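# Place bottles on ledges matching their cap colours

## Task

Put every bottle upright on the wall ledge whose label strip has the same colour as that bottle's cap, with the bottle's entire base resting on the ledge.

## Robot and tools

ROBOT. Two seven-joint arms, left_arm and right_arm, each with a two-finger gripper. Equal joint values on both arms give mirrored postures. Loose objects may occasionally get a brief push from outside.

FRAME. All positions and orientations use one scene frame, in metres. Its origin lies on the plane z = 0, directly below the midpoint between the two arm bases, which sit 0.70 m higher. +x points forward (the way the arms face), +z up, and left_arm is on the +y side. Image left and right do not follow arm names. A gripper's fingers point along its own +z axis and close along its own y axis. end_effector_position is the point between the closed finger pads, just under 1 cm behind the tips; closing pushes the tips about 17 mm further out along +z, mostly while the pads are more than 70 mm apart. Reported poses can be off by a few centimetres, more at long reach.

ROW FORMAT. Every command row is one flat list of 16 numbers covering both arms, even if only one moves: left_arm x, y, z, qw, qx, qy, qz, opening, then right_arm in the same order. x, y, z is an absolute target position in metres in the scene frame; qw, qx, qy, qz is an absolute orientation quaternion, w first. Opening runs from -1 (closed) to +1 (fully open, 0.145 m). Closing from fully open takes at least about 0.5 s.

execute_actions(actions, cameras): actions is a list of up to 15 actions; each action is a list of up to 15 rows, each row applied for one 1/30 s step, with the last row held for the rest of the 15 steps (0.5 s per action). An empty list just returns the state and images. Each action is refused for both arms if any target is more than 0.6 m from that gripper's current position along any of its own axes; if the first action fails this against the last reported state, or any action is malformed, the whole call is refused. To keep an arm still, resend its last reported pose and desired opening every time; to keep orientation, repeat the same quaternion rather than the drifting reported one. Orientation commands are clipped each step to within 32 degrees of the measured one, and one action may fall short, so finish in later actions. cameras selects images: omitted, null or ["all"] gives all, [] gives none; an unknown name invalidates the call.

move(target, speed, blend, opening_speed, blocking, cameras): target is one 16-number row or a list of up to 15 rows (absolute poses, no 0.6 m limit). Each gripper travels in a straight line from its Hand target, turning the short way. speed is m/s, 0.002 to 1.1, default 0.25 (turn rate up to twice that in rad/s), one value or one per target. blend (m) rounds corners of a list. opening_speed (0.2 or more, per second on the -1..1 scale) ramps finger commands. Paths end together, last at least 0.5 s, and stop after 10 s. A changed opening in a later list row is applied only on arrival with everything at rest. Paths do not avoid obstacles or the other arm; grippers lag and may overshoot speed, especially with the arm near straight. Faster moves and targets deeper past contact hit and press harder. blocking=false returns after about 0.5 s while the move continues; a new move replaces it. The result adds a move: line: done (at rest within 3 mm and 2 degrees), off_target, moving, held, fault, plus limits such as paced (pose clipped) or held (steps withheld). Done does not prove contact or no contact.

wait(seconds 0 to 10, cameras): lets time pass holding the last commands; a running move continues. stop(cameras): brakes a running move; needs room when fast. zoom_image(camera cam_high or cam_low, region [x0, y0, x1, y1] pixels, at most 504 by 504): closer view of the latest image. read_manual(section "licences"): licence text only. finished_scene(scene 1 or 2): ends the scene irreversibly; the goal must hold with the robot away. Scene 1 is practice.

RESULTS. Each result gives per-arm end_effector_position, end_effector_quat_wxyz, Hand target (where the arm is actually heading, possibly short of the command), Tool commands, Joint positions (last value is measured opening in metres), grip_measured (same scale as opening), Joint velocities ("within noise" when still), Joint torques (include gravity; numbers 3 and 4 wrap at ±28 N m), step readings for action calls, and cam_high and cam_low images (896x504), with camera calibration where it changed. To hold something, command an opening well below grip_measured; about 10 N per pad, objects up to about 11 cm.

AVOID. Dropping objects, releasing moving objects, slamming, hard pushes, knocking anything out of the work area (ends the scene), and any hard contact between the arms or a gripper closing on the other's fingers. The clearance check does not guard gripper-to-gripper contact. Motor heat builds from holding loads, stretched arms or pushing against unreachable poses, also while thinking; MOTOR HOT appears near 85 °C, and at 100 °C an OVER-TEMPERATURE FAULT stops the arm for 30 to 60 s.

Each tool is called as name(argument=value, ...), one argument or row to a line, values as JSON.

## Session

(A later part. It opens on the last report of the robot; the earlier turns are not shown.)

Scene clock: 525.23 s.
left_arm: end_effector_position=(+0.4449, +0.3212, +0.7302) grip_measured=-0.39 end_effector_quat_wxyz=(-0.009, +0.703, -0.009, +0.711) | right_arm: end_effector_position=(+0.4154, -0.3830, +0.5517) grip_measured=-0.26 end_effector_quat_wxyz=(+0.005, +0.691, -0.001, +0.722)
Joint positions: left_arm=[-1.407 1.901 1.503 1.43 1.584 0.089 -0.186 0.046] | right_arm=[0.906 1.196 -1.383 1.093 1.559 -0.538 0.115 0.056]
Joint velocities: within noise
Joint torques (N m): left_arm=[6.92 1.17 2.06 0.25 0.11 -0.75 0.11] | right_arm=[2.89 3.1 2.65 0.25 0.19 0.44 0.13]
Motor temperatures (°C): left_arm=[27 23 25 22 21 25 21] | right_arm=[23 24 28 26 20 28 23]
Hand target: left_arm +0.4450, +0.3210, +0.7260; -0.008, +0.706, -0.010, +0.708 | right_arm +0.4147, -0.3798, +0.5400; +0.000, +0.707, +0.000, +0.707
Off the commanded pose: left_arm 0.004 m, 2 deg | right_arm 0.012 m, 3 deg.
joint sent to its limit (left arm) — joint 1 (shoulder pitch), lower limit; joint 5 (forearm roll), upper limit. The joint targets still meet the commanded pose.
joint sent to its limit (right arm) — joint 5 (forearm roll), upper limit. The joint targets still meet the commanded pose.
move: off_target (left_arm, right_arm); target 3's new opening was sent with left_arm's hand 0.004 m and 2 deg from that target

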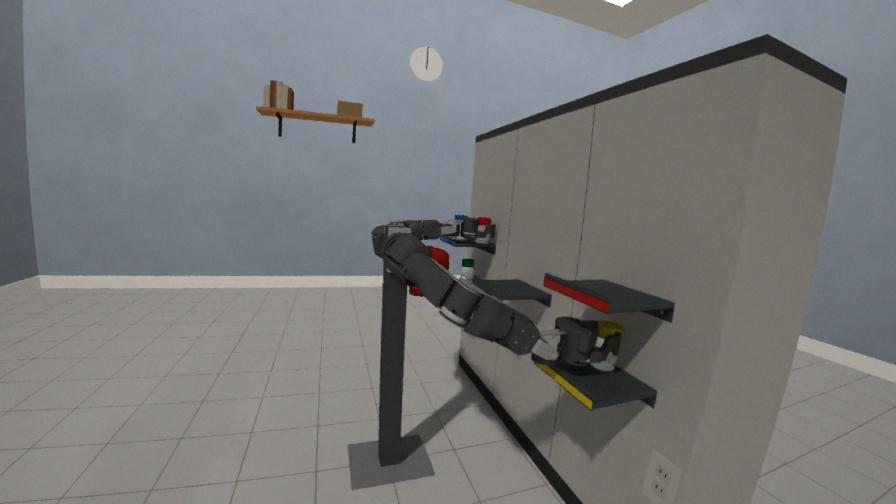

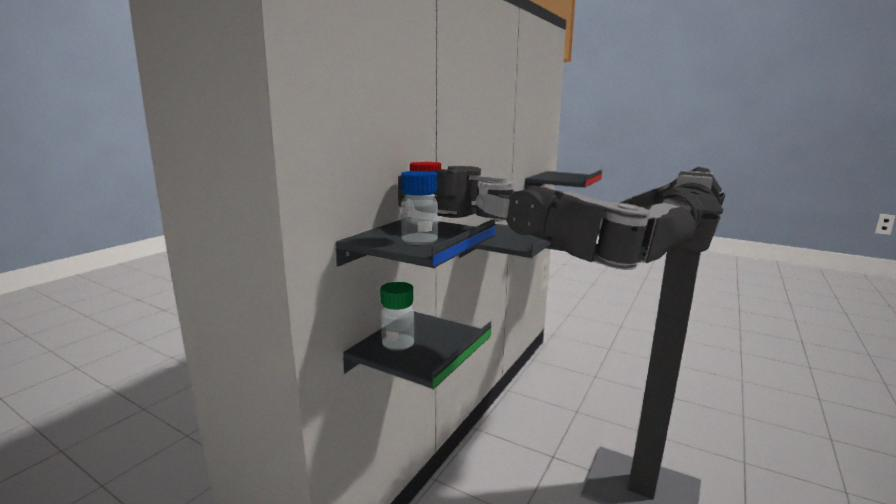

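move(
  target=[
    [0.445,0.321,0.731,0,0.707,0,0.707,0.2,0.415,-0.382,0.552,0,0.707,0,0.707,0.2],
    [0.465,0.321,0.731,0,0.707,0,0.707,0.2,0.36,-0.38,0.56,0,0.707,0,0.707,0.2],
    [0.465,0.321,0.731,0,0.707,0,0.707,-0.45,0.28,-0.38,0.56,0,0.707,0,0.707,0.2],
    [0.465,0.321,0.765,0,0.707,0,0.707,-0.45,0.28,-0.22,0.62,0,0.707,0,0.707,0.2],
    [0.29,0.31,0.77,0,0.707,0,0.707,-0.45,0.28,-0.25,0.58,0,0.707,0,0.707,0.2],
  ],
  speed=0.18,
  opening_speed=2,
)

zoom_image(
  camera="cam_low",
  region=[340, 140, 500, 270],
)

Scene clock: 541.77 s.
left_arm: end_effector_position=(+0.2895, +0.3092, +0.7739) grip_measured=-0.45 end_effector_quat_wxyz=(-0.001, +0.702, -0.003, +0.712) | right_arm: end_effector_position=(+0.2802, -0.2514, +0.5805) grip_measured=+0.20 end_effector_quat_wxyz=(+0.004, +0.707, -0.002, +0.707)
Joint positions: left_arm=[-0.26 1.205 0.982 2.114 1.584 0.762 -0.314 0.042] | right_arm=[0.694 1.63 -1.479 2.235 1.055 -0.62 -0.784 0.09]
Joint velocities: within noise
Joint torques (N m): left_arm=[3.02 4.89 1.13 0.24 0.07 -0.36 0] | right_arm=[1.78 3.81 2.36 1.73 -0.32 -0.43 0.17]
Motor temperatures (°C): left_arm=[28 23 25 22 21 26 21] | right_arm=[22 24 27 25 20 27 23]
Hand target: left_arm +0.2900, +0.3101, +0.7701; +0.000, +0.707, +0.000, +0.707 | right_arm +0.2800, -0.2499, +0.5800; +0.000, +0.707, +0.000, +0.707
Off the commanded pose: left_arm 0.004 m, 1 deg | right_arm 0.002 m, 0 deg.
joint sent to its limit (left arm) — joint 5 (forearm roll), upper limit. The joint targets still meet the commanded pose.
move: off_target (left_arm); target 3's new opening was sent with left_arm's hand 0.004 m and 2 deg from that target

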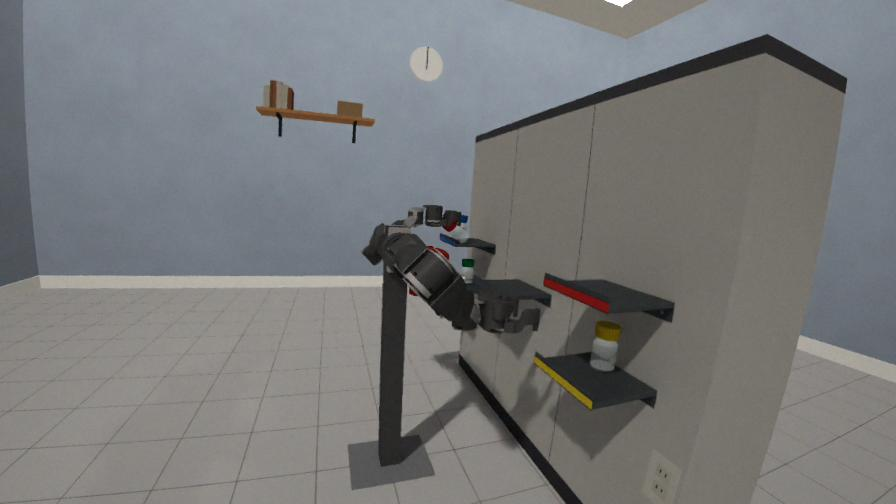

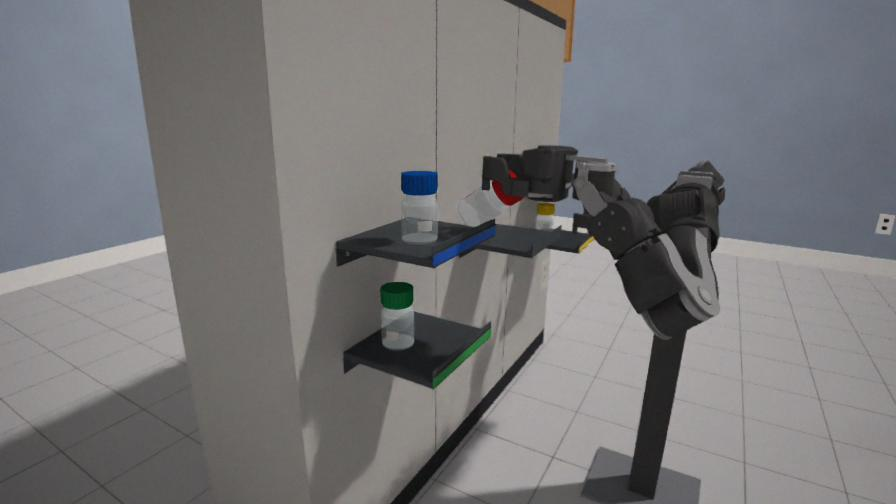

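Scaled by 3.150 from the camera's 896x504 image, which has a finer 1280x720 frame.

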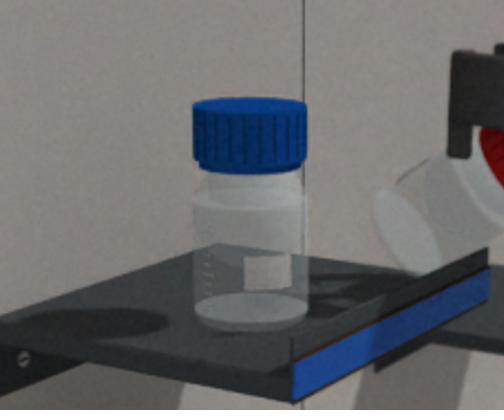

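move(
  target=[
    [0.36,0.315,0.78,0,0.707,0,0.707,-0.45,0.28,-0.25,0.58,0,0.707,0,0.707,0.2],
    [0.36,0.315,0.725,0,0.707,0,0.707,-0.45,0.28,-0.25,0.58,0,0.707,0,0.707,0.2],
    [0.4,0.315,0.73,0,0.707,0,0.707,-0.45,0.28,-0.25,0.58,0,0.707,0,0.707,0.2],
    [0.45,0.315,0.735,0,0.707,0,0.707,-0.45,0.28,-0.25,0.58,0,0.707,0,0.707,0.2],
  ],
  speed=0.06,
)

zoom_image(
  camera="cam_low",
  region=[340, 140, 500, 270],
)

zoom_image(
  camera="cam_high",
  region=[430, 200, 510, 260],
)

Scene clock: 565.23 s.
left_arm: end_effector_position=(+0.4501, +0.3153, +0.7374) grip_measured=-0.45 end_effector_quat_wxyz=(-0.009, +0.704, -0.008, +0.710) | right_arm: end_effector_position=(+0.2802, -0.2514, +0.5805) grip_measured=+0.20 end_effector_quat_wxyz=(+0.004, +0.707, -0.002, +0.707)
Joint positions: left_arm=[-1.407 1.933 1.534 1.415 1.584 0.12 -0.207 0.042] | right_arm=[0.694 1.63 -1.479 2.235 1.055 -0.62 -0.784 0.09]
Joint velocities: within noise
Joint torques (N m): left_arm=[7.19 1.04 3.28 0.13 0.1 -0.6 0.23] | right_arm=[1.78 3.73 2.4 1.7 -0.32 -0.43 0.18]
Motor temperatures (°C): left_arm=[26 23 24 21 21 26 21] | right_arm=[22 24 27 25 20 26 22]
Hand target: left_arm +0.4500, +0.3149, +0.7351; -0.007, +0.706, -0.009, +0.708 | right_arm +0.2800, -0.2499, +0.5800; +0.000, +0.707, +0.000, +0.707
Off the commanded pose: left_arm 0.002 m, 1 deg | right_arm 0.002 m, 0 deg.
joint sent to its limit (left arm) — joint 1 (shoulder pitch), lower limit; joint 5 (forearm roll), upper limit. The joint targets still meet the commanded pose.
move: done

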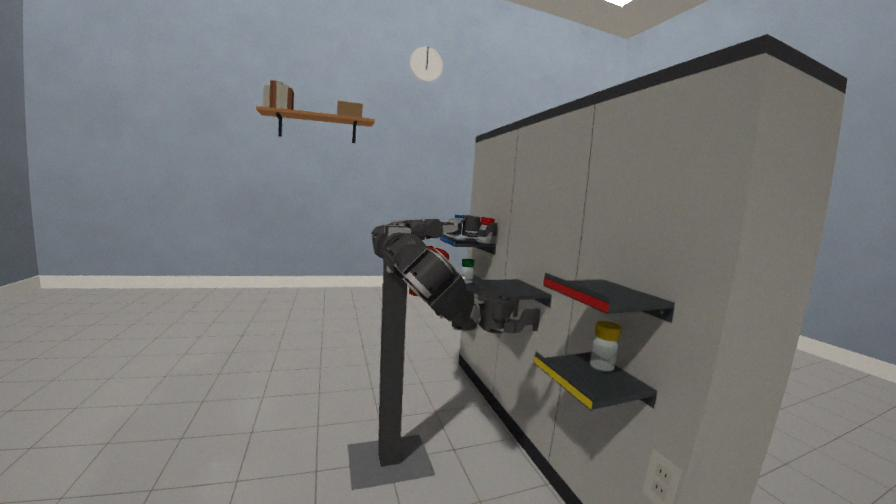

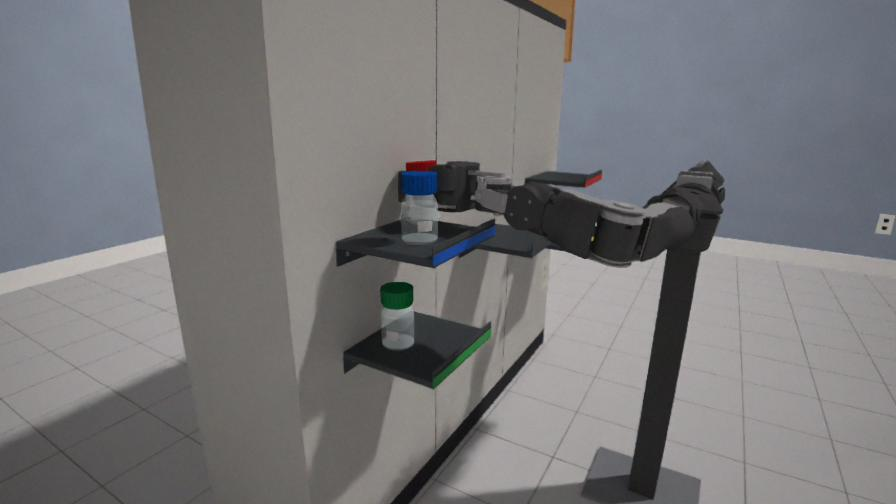

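Scaled by 3.150 from the camera's 896x504 image, which has a finer 1280x720 frame.

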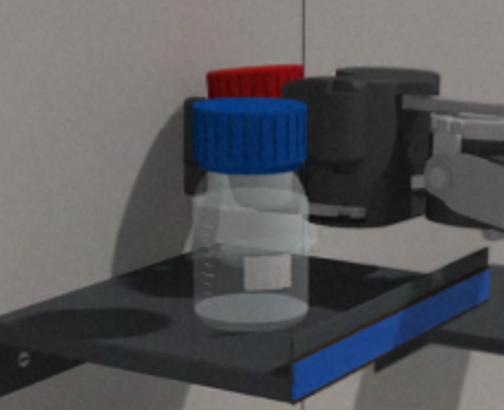

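Scaled by 6.300 from the camera's 896x504 image, which has a finer 1280x720 frame.

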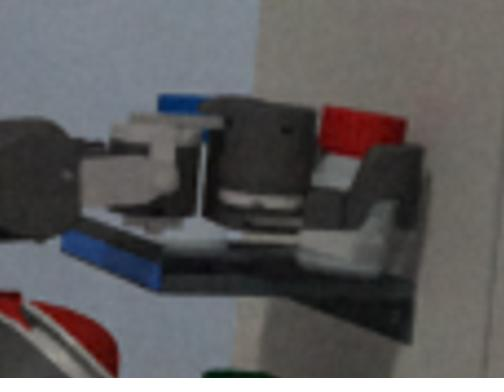

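move(
  target=[
    [0.462,0.315,0.735,0,0.707,0,0.707,-0.45,0.28,-0.25,0.58,0,0.707,0,0.707,0.2],
    [0.462,0.315,0.735,0,0.707,0,0.707,0.1,0.28,-0.25,0.58,0,0.707,0,0.707,0.2],
    [0.455,0.315,0.716,0,0.707,0,0.707,0.2,0.28,-0.25,0.58,0,0.707,0,0.707,0.2],
    [0.468,0.315,0.714,0,0.707,0,0.707,0.2,0.28,-0.25,0.58,0,0.707,0,0.707,0.2],
    [0.468,0.315,0.714,0,0.707,0,0.707,-0.5,0.28,-0.25,0.58,0,0.707,0,0.707,0.2],
  ],
  speed=0.1,
  opening_speed=2,
)

zoom_image(
  camera="cam_low",
  region=[340, 140, 500, 270],
)

zoom_image(
  camera="cam_high",
  region=[430, 200, 510, 260],
)

Scene clock: 579.67 s.
left_arm: end_effector_position=(+0.4633, +0.3146, +0.7361) grip_measured=+0.19 end_effector_quat_wxyz=(-0.017, +0.690, -0.013, +0.724) | right_arm: end_effector_position=(+0.2802, -0.2514, +0.5805) grip_measured=+0.20 end_effector_quat_wxyz=(+0.004, +0.707, -0.002, +0.707)
Joint positions: left_arm=[-1.38 1.992 1.447 1.341 1.584 0.028 -0.191 0.09] | right_arm=[0.694 1.63 -1.479 2.235 1.055 -0.621 -0.784 0.09]
Joint velocities: within noise
Joint torques (N m): left_arm=[1.36 3.71 -1.1 -3.9 0.1 -0.81 0.44] | right_arm=[1.86 3.78 2.39 1.63 -0.33 -0.43 0.15]
Motor temperatures (°C): left_arm=[27 23 25 21 21 26 21] | right_arm=[22 24 26 25 20 26 22]
Hand target: left_arm +0.4668, +0.3150, +0.7142; -0.018, +0.707, -0.018, +0.707 | right_arm +0.2800, -0.2499, +0.5800; +0.000, +0.707, +0.000, +0.707
Off the commanded pose: left_arm 0.023 m, 4 deg | right_arm 0.002 m, 0 deg.
joint sent to its limit (left arm) — joint 1 (shoulder pitch), lower limit; joint 5 (forearm roll), upper limit. The joint targets are off in orientation, not in position.
move: off_target (left_arm); target 2's new opening was sent with left_arm's hand 0.004 m and 1 deg from that target; target 3's new opening was sent with left_arm's hand 0.023 m and 4 deg from that target; target 5's new opening was sent with left_arm's hand 0.022 m and 4 deg from that target

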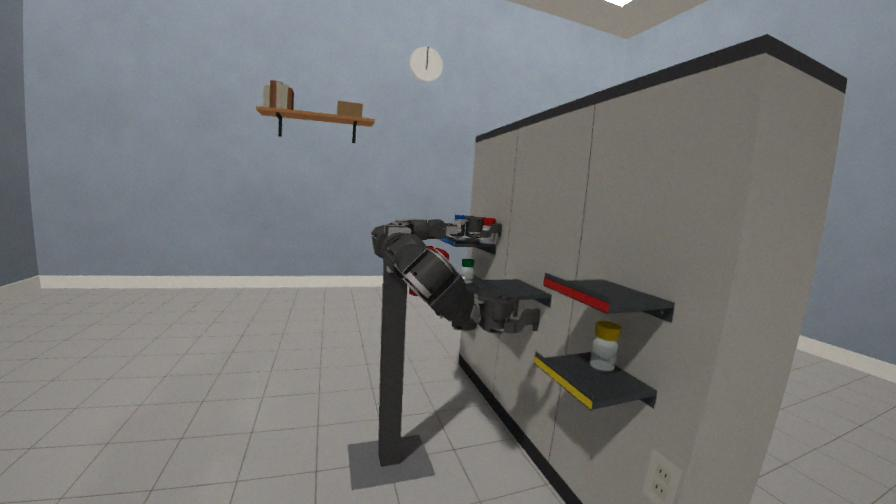

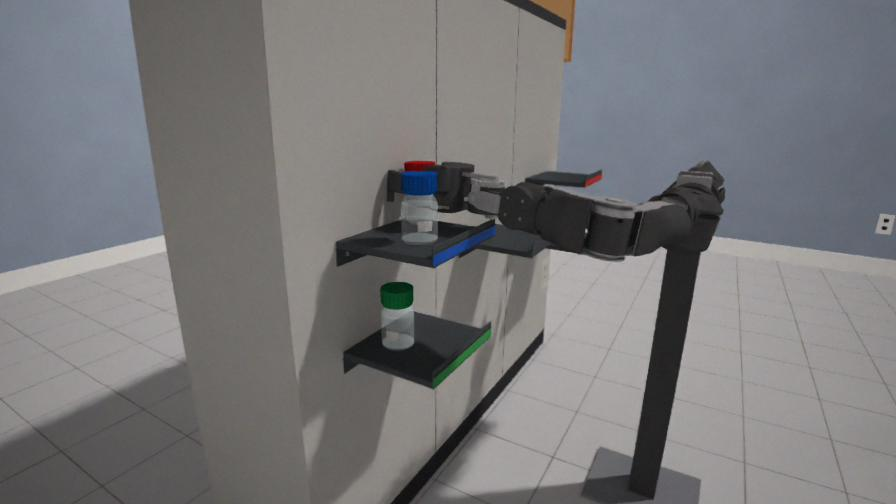

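Scaled by 3.150 from the camera's 896x504 image, which has a finer 1280x720 frame.

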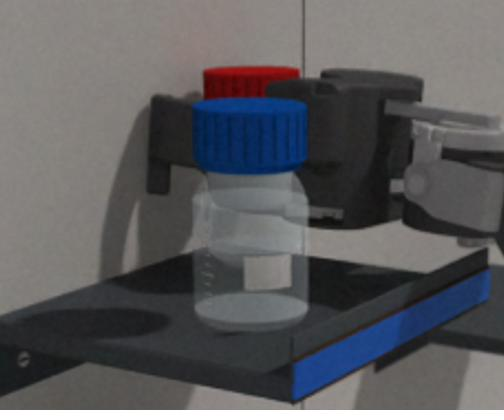

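Scaled by 6.300 from the camera's 896x504 image, which has a finer 1280x720 frame.

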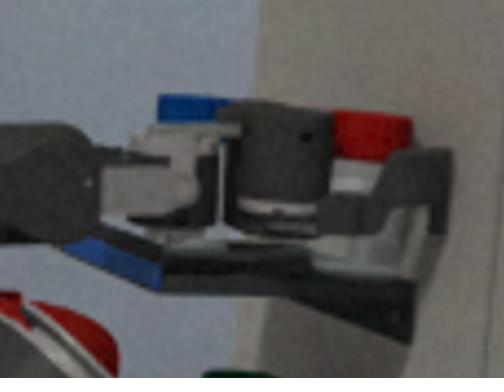

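move(
  target=[
    [0.463,0.315,0.742,0,0.707,0,0.707,0.3,0.28,-0.25,0.58,0,0.707,0,0.707,0.2],
    [0.36,0.315,0.745,0,0.82,0,0.573,0.3,0.28,-0.25,0.58,0,0.707,0,0.707,0.2],
    [0.45,0.315,0.71,0,0.82,0,0.573,0.3,0.28,-0.25,0.58,0,0.707,0,0.707,0.2],
    [0.45,0.315,0.71,0,0.82,0,0.573,-0.5,0.28,-0.25,0.58,0,0.707,0,0.707,0.2],
  ],
  speed=0.12,
  opening_speed=2,
)

zoom_image(
  camera="cam_low",
  region=[340, 140, 500, 270],
)

zoom_image(
  camera="cam_high",
  region=[430, 200, 510, 260],
)

Scene clock: 605.57 s.
left_arm: end_effector_position=(+0.4500, +0.3155, +0.7112) grip_measured=-0.32 end_effector_quat_wxyz=(-0.010, +0.816, -0.037, +0.576) | right_arm: end_effector_position=(+0.2802, -0.2514, +0.5805) grip_measured=+0.20 end_effector_quat_wxyz=(+0.004, +0.707, -0.002, +0.707)
Joint positions: left_arm=[-1.345 1.999 1.576 1.3 1.584 0.576 -0.115 0.052] | right_arm=[0.694 1.63 -1.479 2.235 1.055 -0.621 -0.784 0.09]
Joint velocities: within noise
Joint torques (N m): left_arm=[7.85 1.67 3.15 0.1 0.13 -0.69 0.11] | right_arm=[1.78 3.68 2.4 1.65 -0.3 -0.44 0.2]
Motor temperatures (°C): left_arm=[26 23 24 22 21 26 21] | right_arm=[22 24 26 24 20 25 22]
Hand target: left_arm +0.4501, +0.3151, +0.7101; -0.009, +0.817, -0.037, +0.576 | right_arm +0.2800, -0.2499, +0.5800; +0.000, +0.707, +0.000, +0.707
Off the commanded pose: left_arm 0.001 m, 4 deg | right_arm 0.002 m, 0 deg.
joint read past its limit (left arm) — joint 3 (upper arm roll), upper limit.
joint sent to its limit (left arm) — joint 3 (upper arm roll), upper limit; joint 5 (forearm roll), upper limit. The joint targets are off in orientation, not in position.
move: off_target (left_arm); target 4's new opening was sent with left_arm's hand 0.001 m and 5 deg from that target

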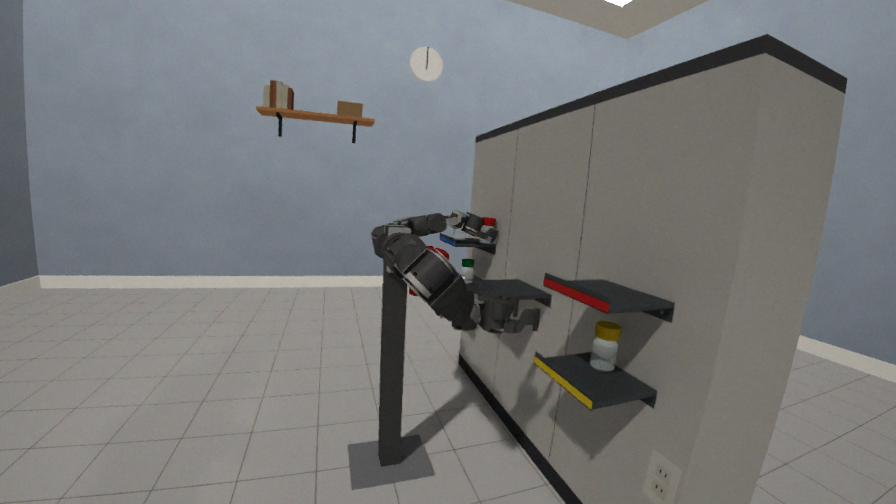

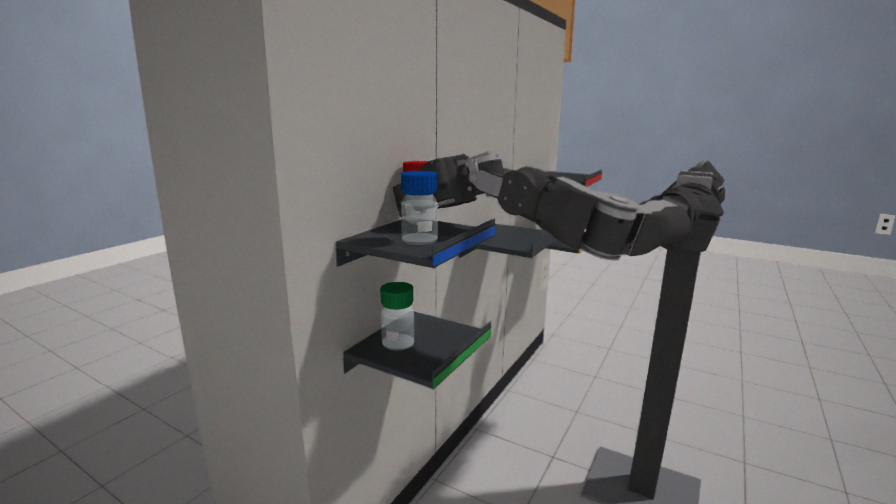

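Scaled by 3.150 from the camera's 896x504 image, which has a finer 1280x720 frame.

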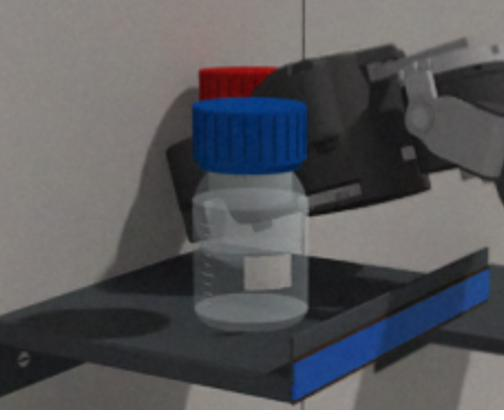

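Scaled by 6.300 from the camera's 896x504 image, which has a finer 1280x720 frame.

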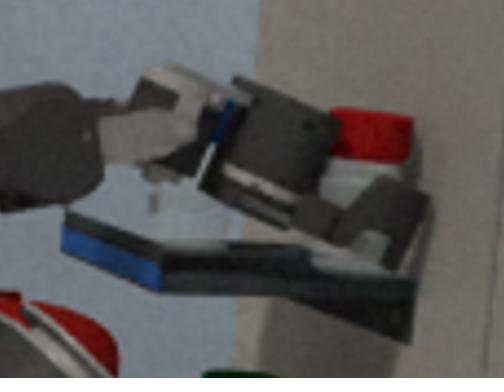

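move(
  target=[
    [0.45,0.315,0.775,0,0.82,0,0.573,-0.5,0.28,-0.25,0.58,0,0.707,0,0.707,0.2],
    [0.3,0.3,0.775,0,0.82,0,0.573,-0.5,0.28,-0.25,0.58,0,0.707,0,0.707,0.2],
    [0.29,0.2,0.73,0.074,0.81,-0.107,0.567,-0.5,0.28,-0.25,0.58,0,0.707,0,0.707,0.2],
    [0.3,0.03,0.68,0.148,0.792,-0.212,0.554,-0.5,0.28,-0.25,0.58,0,0.707,0,0.707,0.2],
    [0.42,-0.04,0.645,0.148,0.792,-0.212,0.554,-0.5,0.28,-0.25,0.58,0,0.707,0,0.707,0.2],
    [0.42,-0.04,0.612,0.148,0.792,-0.212,0.554,-0.5,0.28,-0.25,0.58,0,0.707,0,0.707,0.2],
  ],
  speed=0.22,
)

zoom_image(
  camera="cam_high",
  region=[460, 220, 600, 320],
)

zoom_image(
  camera="cam_low",
  region=[440, 150, 600, 260],
)

Scene clock: 625.17 s.
left_arm: end_effector_position=(+0.4192, -0.0397, +0.6101) grip_measured=-0.34 end_effector_quat_wxyz=(+0.146, +0.794, -0.213, +0.550) | right_arm: end_effector_position=(+0.2802, -0.2514, +0.5805) grip_measured=+0.20 end_effector_quat_wxyz=(+0.004, +0.707, -0.002, +0.707)
Joint positions: left_arm=[1.096 0.287 -1.062 1.55 1.307 0.616 -0.645 0.05] | right_arm=[0.694 1.63 -1.479 2.235 1.055 -0.621 -0.784 0.09]
Joint velocities: within noise
Joint torques (N m): left_arm=[10.38 -0.62 2.95 2.22 -0.27 -0.75 0.24] | right_arm=[1.81 3.89 2.44 1.65 -0.32 -0.44 0.18]
Motor temperatures (°C): left_arm=[28 22 25 22 21 26 21] | right_arm=[22 24 26 24 20 25 22]
Hand target: left_arm +0.4200, -0.0400, +0.6120; +0.148, +0.792, -0.212, +0.554 | right_arm +0.2800, -0.2499, +0.5800; +0.000, +0.707, +0.000, +0.707
Off the commanded pose: left_arm 0.002 m, 0 deg | right_arm 0.002 m, 0 deg.
move: done

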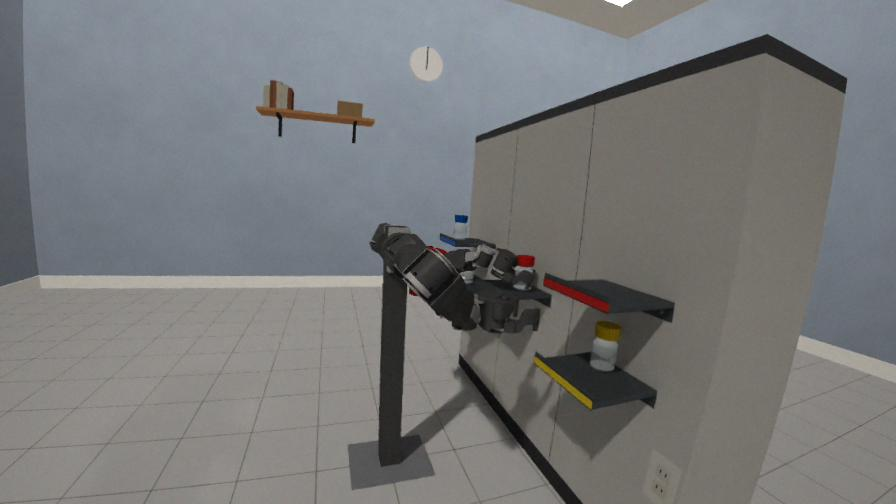

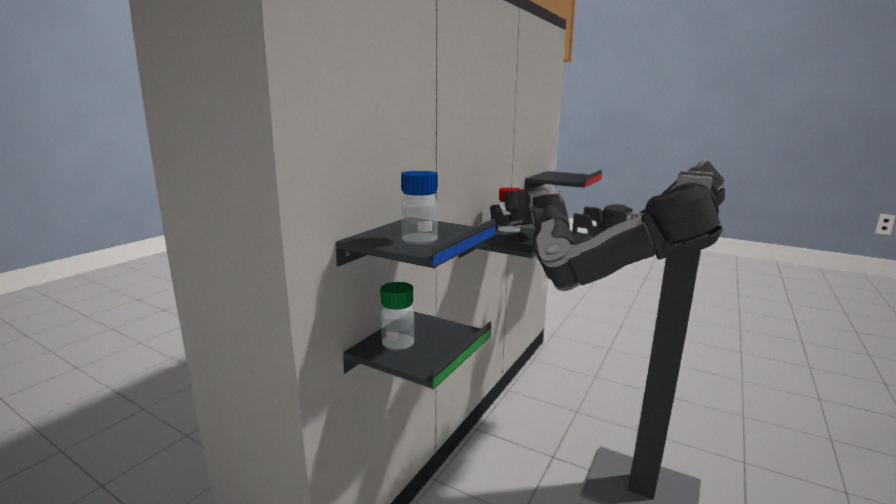

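Scaled by 3.600 from the camera's 896x504 image, which has a finer 1280x720 frame.

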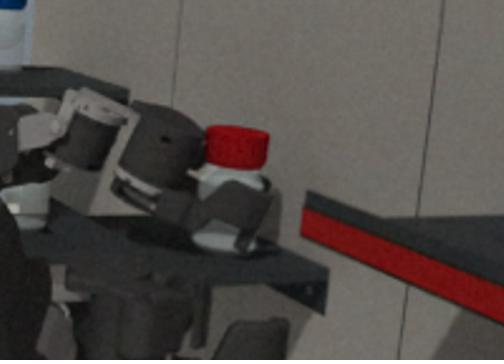

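Scaled by 3.150 from the camera's 896x504 image, which has a finer 1280x720 frame.

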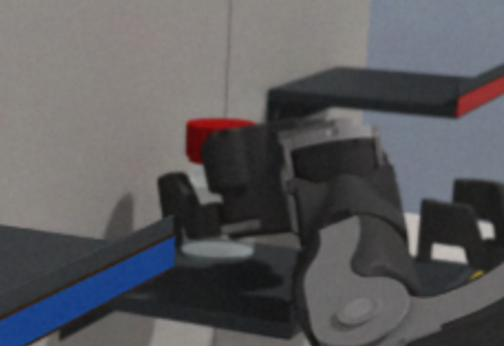

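move(
  target=[
    [0.42,-0.04,0.602,0.148,0.792,-0.212,0.554,-0.5,0.28,-0.25,0.58,0,0.707,0,0.707,0.3],
    [0.42,-0.04,0.606,0.148,0.792,-0.212,0.554,0.2,0.28,-0.25,0.58,0,0.707,0,0.707,0.3],
    [0.3,0.03,0.65,0.148,0.792,-0.212,0.554,0.2,0.28,-0.23,0.62,-0.074,0.81,0.107,0.567,0.3],
    [0.29,0.2,0.65,0,0.82,0,0.573,0.2,0.29,-0.13,0.66,-0.148,0.792,0.212,0.554,0.3],
    [0.29,0.2,0.65,0,0.82,0,0.573,0.2,0.428,-0.037,0.61,-0.148,0.792,0.212,0.554,0.3],
    [0.29,0.2,0.65,0,0.82,0,0.573,0.2,0.428,-0.037,0.61,-0.148,0.792,0.212,0.554,-0.5],
  ],
  speed=0.22,
  opening_speed=2,
)

zoom_image(
  camera="cam_high",
  region=[460, 220, 600, 320],
)

Scene clock: 644.57 s.
left_arm: end_effector_position=(+0.2913, +0.2009, +0.6501) grip_measured=+0.20 end_effector_quat_wxyz=(+0.039, +0.799, -0.046, +0.598) | right_arm: end_effector_position=(+0.4275, -0.0365, +0.6090) grip_measured=-0.32 end_effector_quat_wxyz=(-0.149, +0.793, +0.212, +0.552)
Joint positions: left_arm=[-0.01 1.017 0.257 2.432 1.584 0.782 -0.745 0.09] | right_arm=[1.155 0.612 -1.135 1.626 1.388 0.519 -0.435 0.051]
Joint velocities: within noise
Joint torques (N m): left_arm=[2.81 4.84 2.3 1.37 -0.06 -0.46 0.25] | right_arm=[7 0.73 4.3 1.52 -0.17 -0.47 0.02]
Motor temperatures (°C): left_arm=[29 22 25 22 21 26 21] | right_arm=[22 24 26 24 20 24 22]
Hand target: left_arm +0.2910, +0.2004, +0.6497; +0.040, +0.800, -0.048, +0.597 | right_arm +0.4280, -0.0369, +0.6100; -0.148, +0.792, +0.212, +0.554
Off the commanded pose: left_arm 0.002 m, 8 deg | right_arm 0.001 m, 0 deg.
joint read past its limit (left arm) — joint 4 (elbow), upper limit, where the elbow is as bent as it goes.
joint sent to its limit (left arm) — joint 4 (elbow), upper limit, where the elbow is as bent as it goes; joint 5 (forearm roll), upper limit; joint 6 (wrist pitch), upper limit. The joint targets are off in orientation, not in position.
move: off_target (left_arm)

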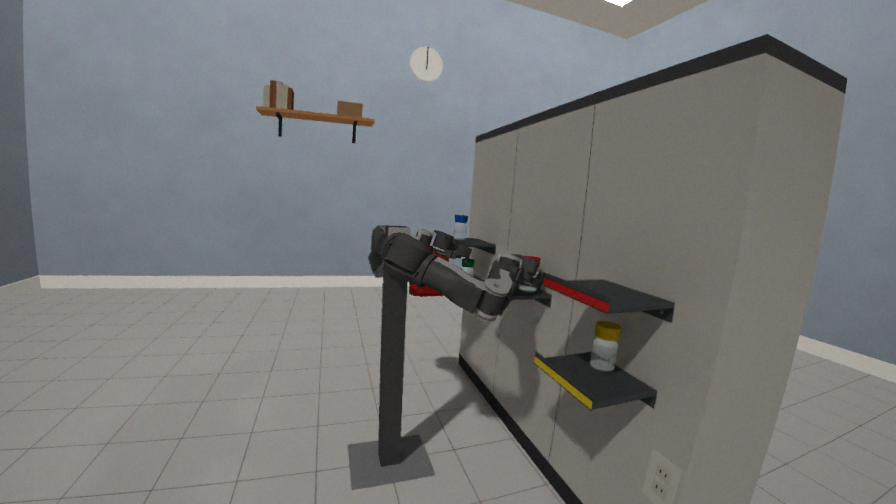

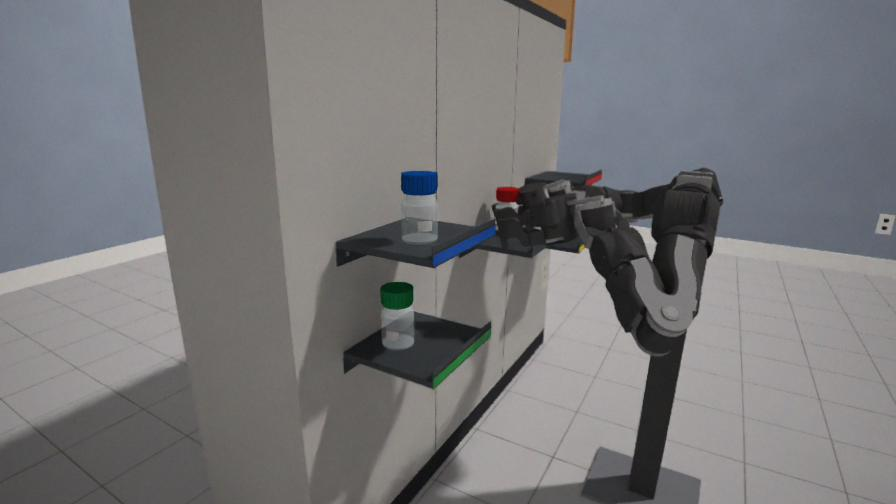

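Scaled by 3.600 from the camera's 896x504 image, which has a finer 1280x720 frame.

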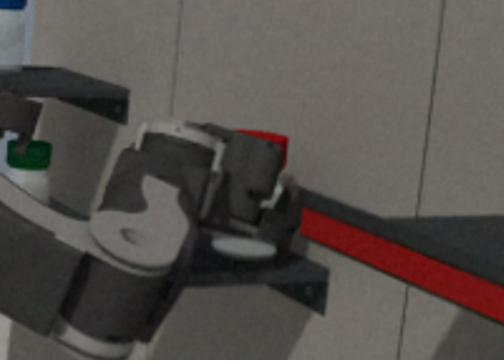

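move(
  target=[
    [0.29,0.2,0.65,0,0.82,0,0.573,0.2,0.428,-0.037,0.65,-0.148,0.792,0.212,0.554,-0.5],
    [0.29,0.2,0.65,0,0.82,0,0.573,0.2,0.31,-0.1,0.69,-0.148,0.792,0.212,0.554,-0.5],
    [0.29,0.2,0.65,0,0.82,0,0.573,0.2,0.3,-0.2,0.75,0,0.82,0,0.573,-0.5],
    [0.29,0.2,0.65,0,0.82,0,0.573,0.2,0.3,-0.37,0.78,0,0.82,0,0.573,-0.5],
    [0.29,0.2,0.65,0,0.82,0,0.573,0.2,0.425,-0.38,0.77,0,0.82,0,0.573,-0.5],
    [0.29,0.2,0.65,0,0.82,0,0.573,0.2,0.425,-0.38,0.708,0,0.82,0,0.573,-0.5],
  ],
  speed=0.2,
)

zoom_image(
  camera="cam_high",
  region=[540, 220, 680, 320],
)

Scene clock: 662.97 s.
left_arm: end_effector_position=(+0.2913, +0.2009, +0.6500) grip_measured=+0.20 end_effector_quat_wxyz=(+0.039, +0.799, -0.046, +0.598) | right_arm: end_effector_position=(+0.4242, -0.3798, +0.7040) grip_measured=-0.32 end_effector_quat_wxyz=(-0.001, +0.824, +0.001, +0.566)
Joint positions: left_arm=[-0.011 1.017 0.257 2.432 1.584 0.782 -0.745 0.09] | right_arm=[-1.236 1.872 1.436 1.195 1.559 0.574 0.096 0.051]
Joint velocities: within noise
Joint torques (N m): left_arm=[2.84 4.84 2.3 1.37 -0.05 -0.46 0.25] | right_arm=[5.18 2.78 5.87 0.34 0.23 -0.71 -0.17]
Motor temperatures (°C): left_arm=[26 23 25 22 21 25 21] | right_arm=[24 24 27 23 20 24 22]
Hand target: left_arm +0.2910, +0.2004, +0.6496; +0.040, +0.800, -0.048, +0.597 | right_arm +0.4250, -0.3801, +0.7081; +0.000, +0.820, +0.000, +0.573
Off the commanded pose: left_arm 0.002 m, 8 deg | right_arm 0.004 m, 1 deg.
joint read past its limit (left arm) — joint 4 (elbow), upper limit, where the elbow is as bent as it goes.
joint sent to its limit (left arm) — joint 4 (elbow), upper limit, where the elbow is as bent as it goes; joint 5 (forearm roll), upper limit; joint 6 (wrist pitch), upper limit. The joint targets are off in orientation, not in position.
joint sent to its limit (right arm) — joint 5 (forearm roll), upper limit. The joint targets still meet the commanded pose.
move: off_target (left_arm, right_arm)

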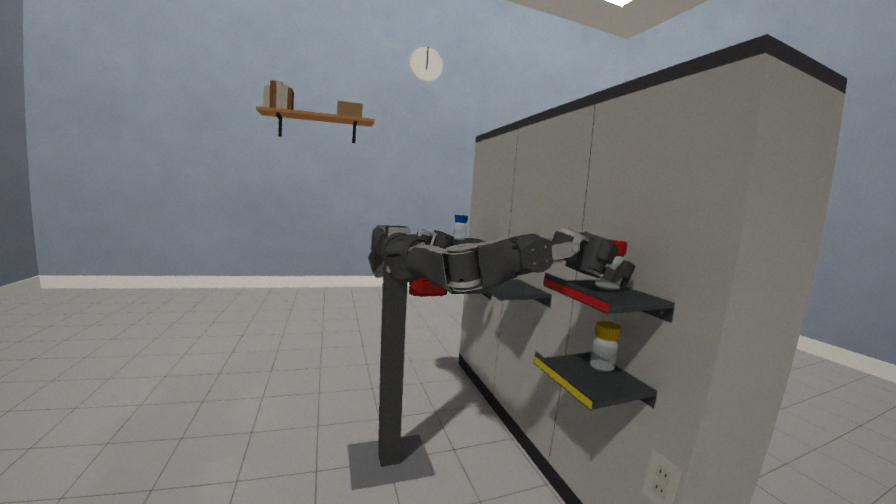

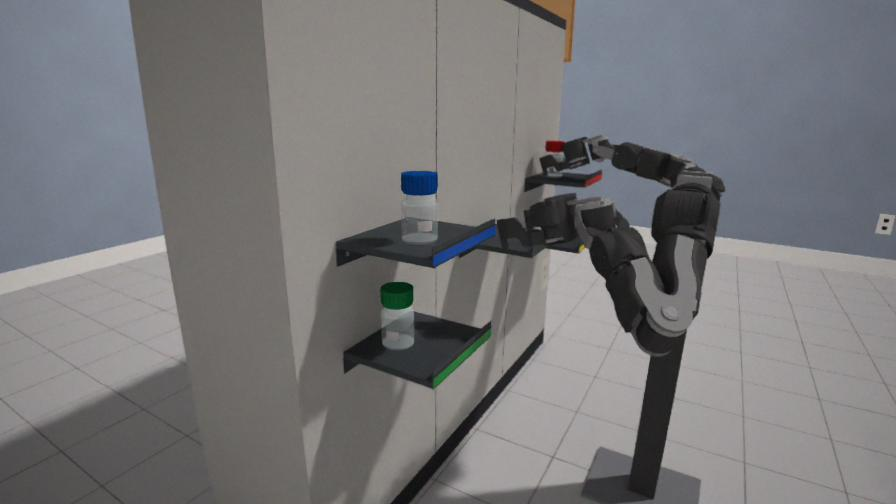

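Scaled by 3.600 from the camera's 896x504 image, which has a finer 1280x720 frame.

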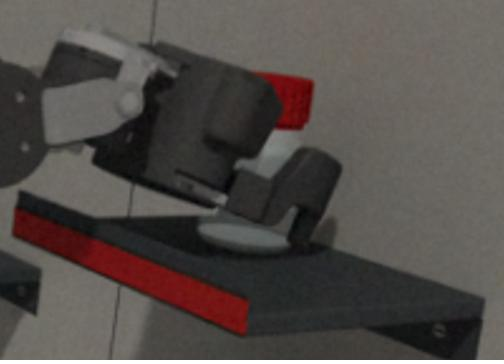

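move(
  target=[
    [0.29,0.2,0.65,0.04,0.8,-0.048,0.597,0.2,0.425,-0.38,0.698,0,0.82,0,0.573,-0.5],
    [0.29,0.2,0.65,0.04,0.8,-0.048,0.597,0.2,0.425,-0.38,0.7,0,0.82,0,0.573,0.2],
    [0.29,0.2,0.65,0.04,0.8,-0.048,0.597,0.2,0.31,-0.38,0.745,0,0.82,0,0.573,0.2],
  ],
  speed=0.15,
  opening_speed=2,
)

finished_scene(
  scene=1,
)

Scene clock: 677.23 s.
left_arm: end_effector_position=(+0.2908, +0.2007, +0.6504) grip_measured=+0.20 end_effector_quat_wxyz=(+0.041, +0.799, -0.048, +0.598) | right_arm: end_effector_position=(+0.3103, -0.3808, +0.7445) grip_measured=+0.20 end_effector_quat_wxyz=(+0.002, +0.791, +0.000, +0.611)
Joint positions: left_arm=[-0.02 1.02 0.268 2.432 1.584 0.782 -0.733 0.09] | right_arm=[-1.036 1.392 1.565 1.701 1.519 0.783 0.067 0.09]
Joint velocities: within noise
Joint torques (N m): left_arm=[2.76 4.87 2.32 1.36 -0.05 -0.46 0.25] | right_arm=[2.23 4.29 4.31 0.44 0.1 -0.35 0.19]
Motor temperatures (°C): left_arm=[26 23 25 21 21 25 21] | right_arm=[23 24 27 23 20 24 22]
Hand target: left_arm +0.2905, +0.2003, +0.6500; +0.043, +0.800, -0.050, +0.597 | right_arm +0.3102, -0.3800, +0.7447; +0.001, +0.792, +0.002, +0.611
Off the commanded pose: left_arm 0.001 m, 0 deg | right_arm 0.001 m, 6 deg.
joint read past its limit (left arm) — joint 4 (elbow), upper limit, where the elbow is as bent as it goes.
joint sent to its limit (left arm) — joint 4 (elbow), upper limit, where the elbow is as bent as it goes; joint 5 (forearm roll), upper limit; joint 6 (wrist pitch), upper limit. The joint targets still meet the commanded pose.
joint sent to its limit (right arm) — joint 3 (upper arm roll), upper limit; joint 6 (wrist pitch), upper limit. The joint targets are off in orientation, not in position.
move: off_target (right_arm); target 2's new opening was sent with right_arm's hand 0.004 m and 1 deg from that target

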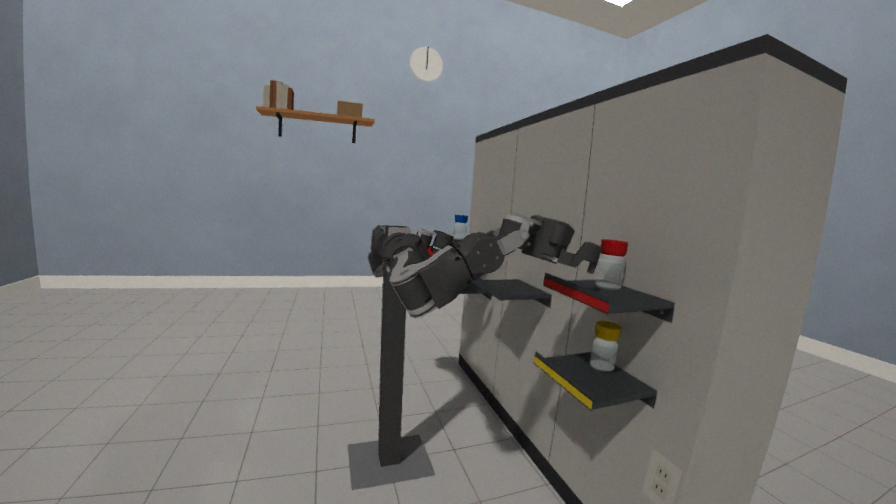

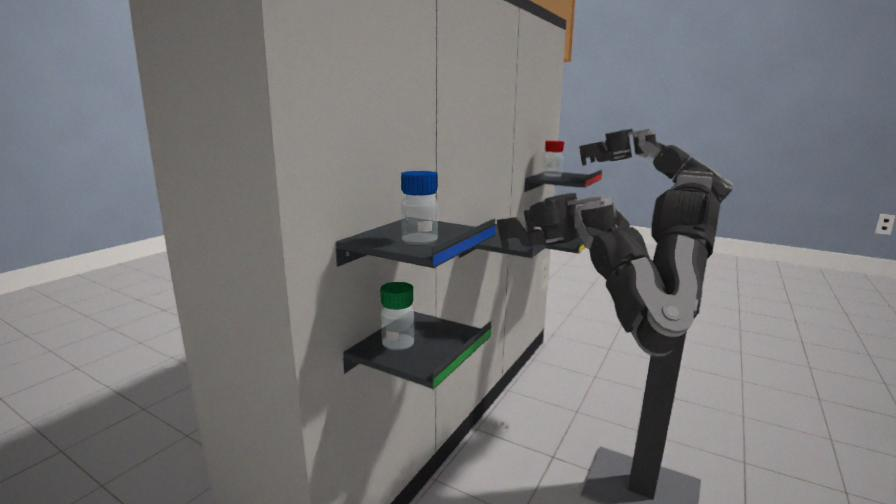

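The scene is finished: the task was done.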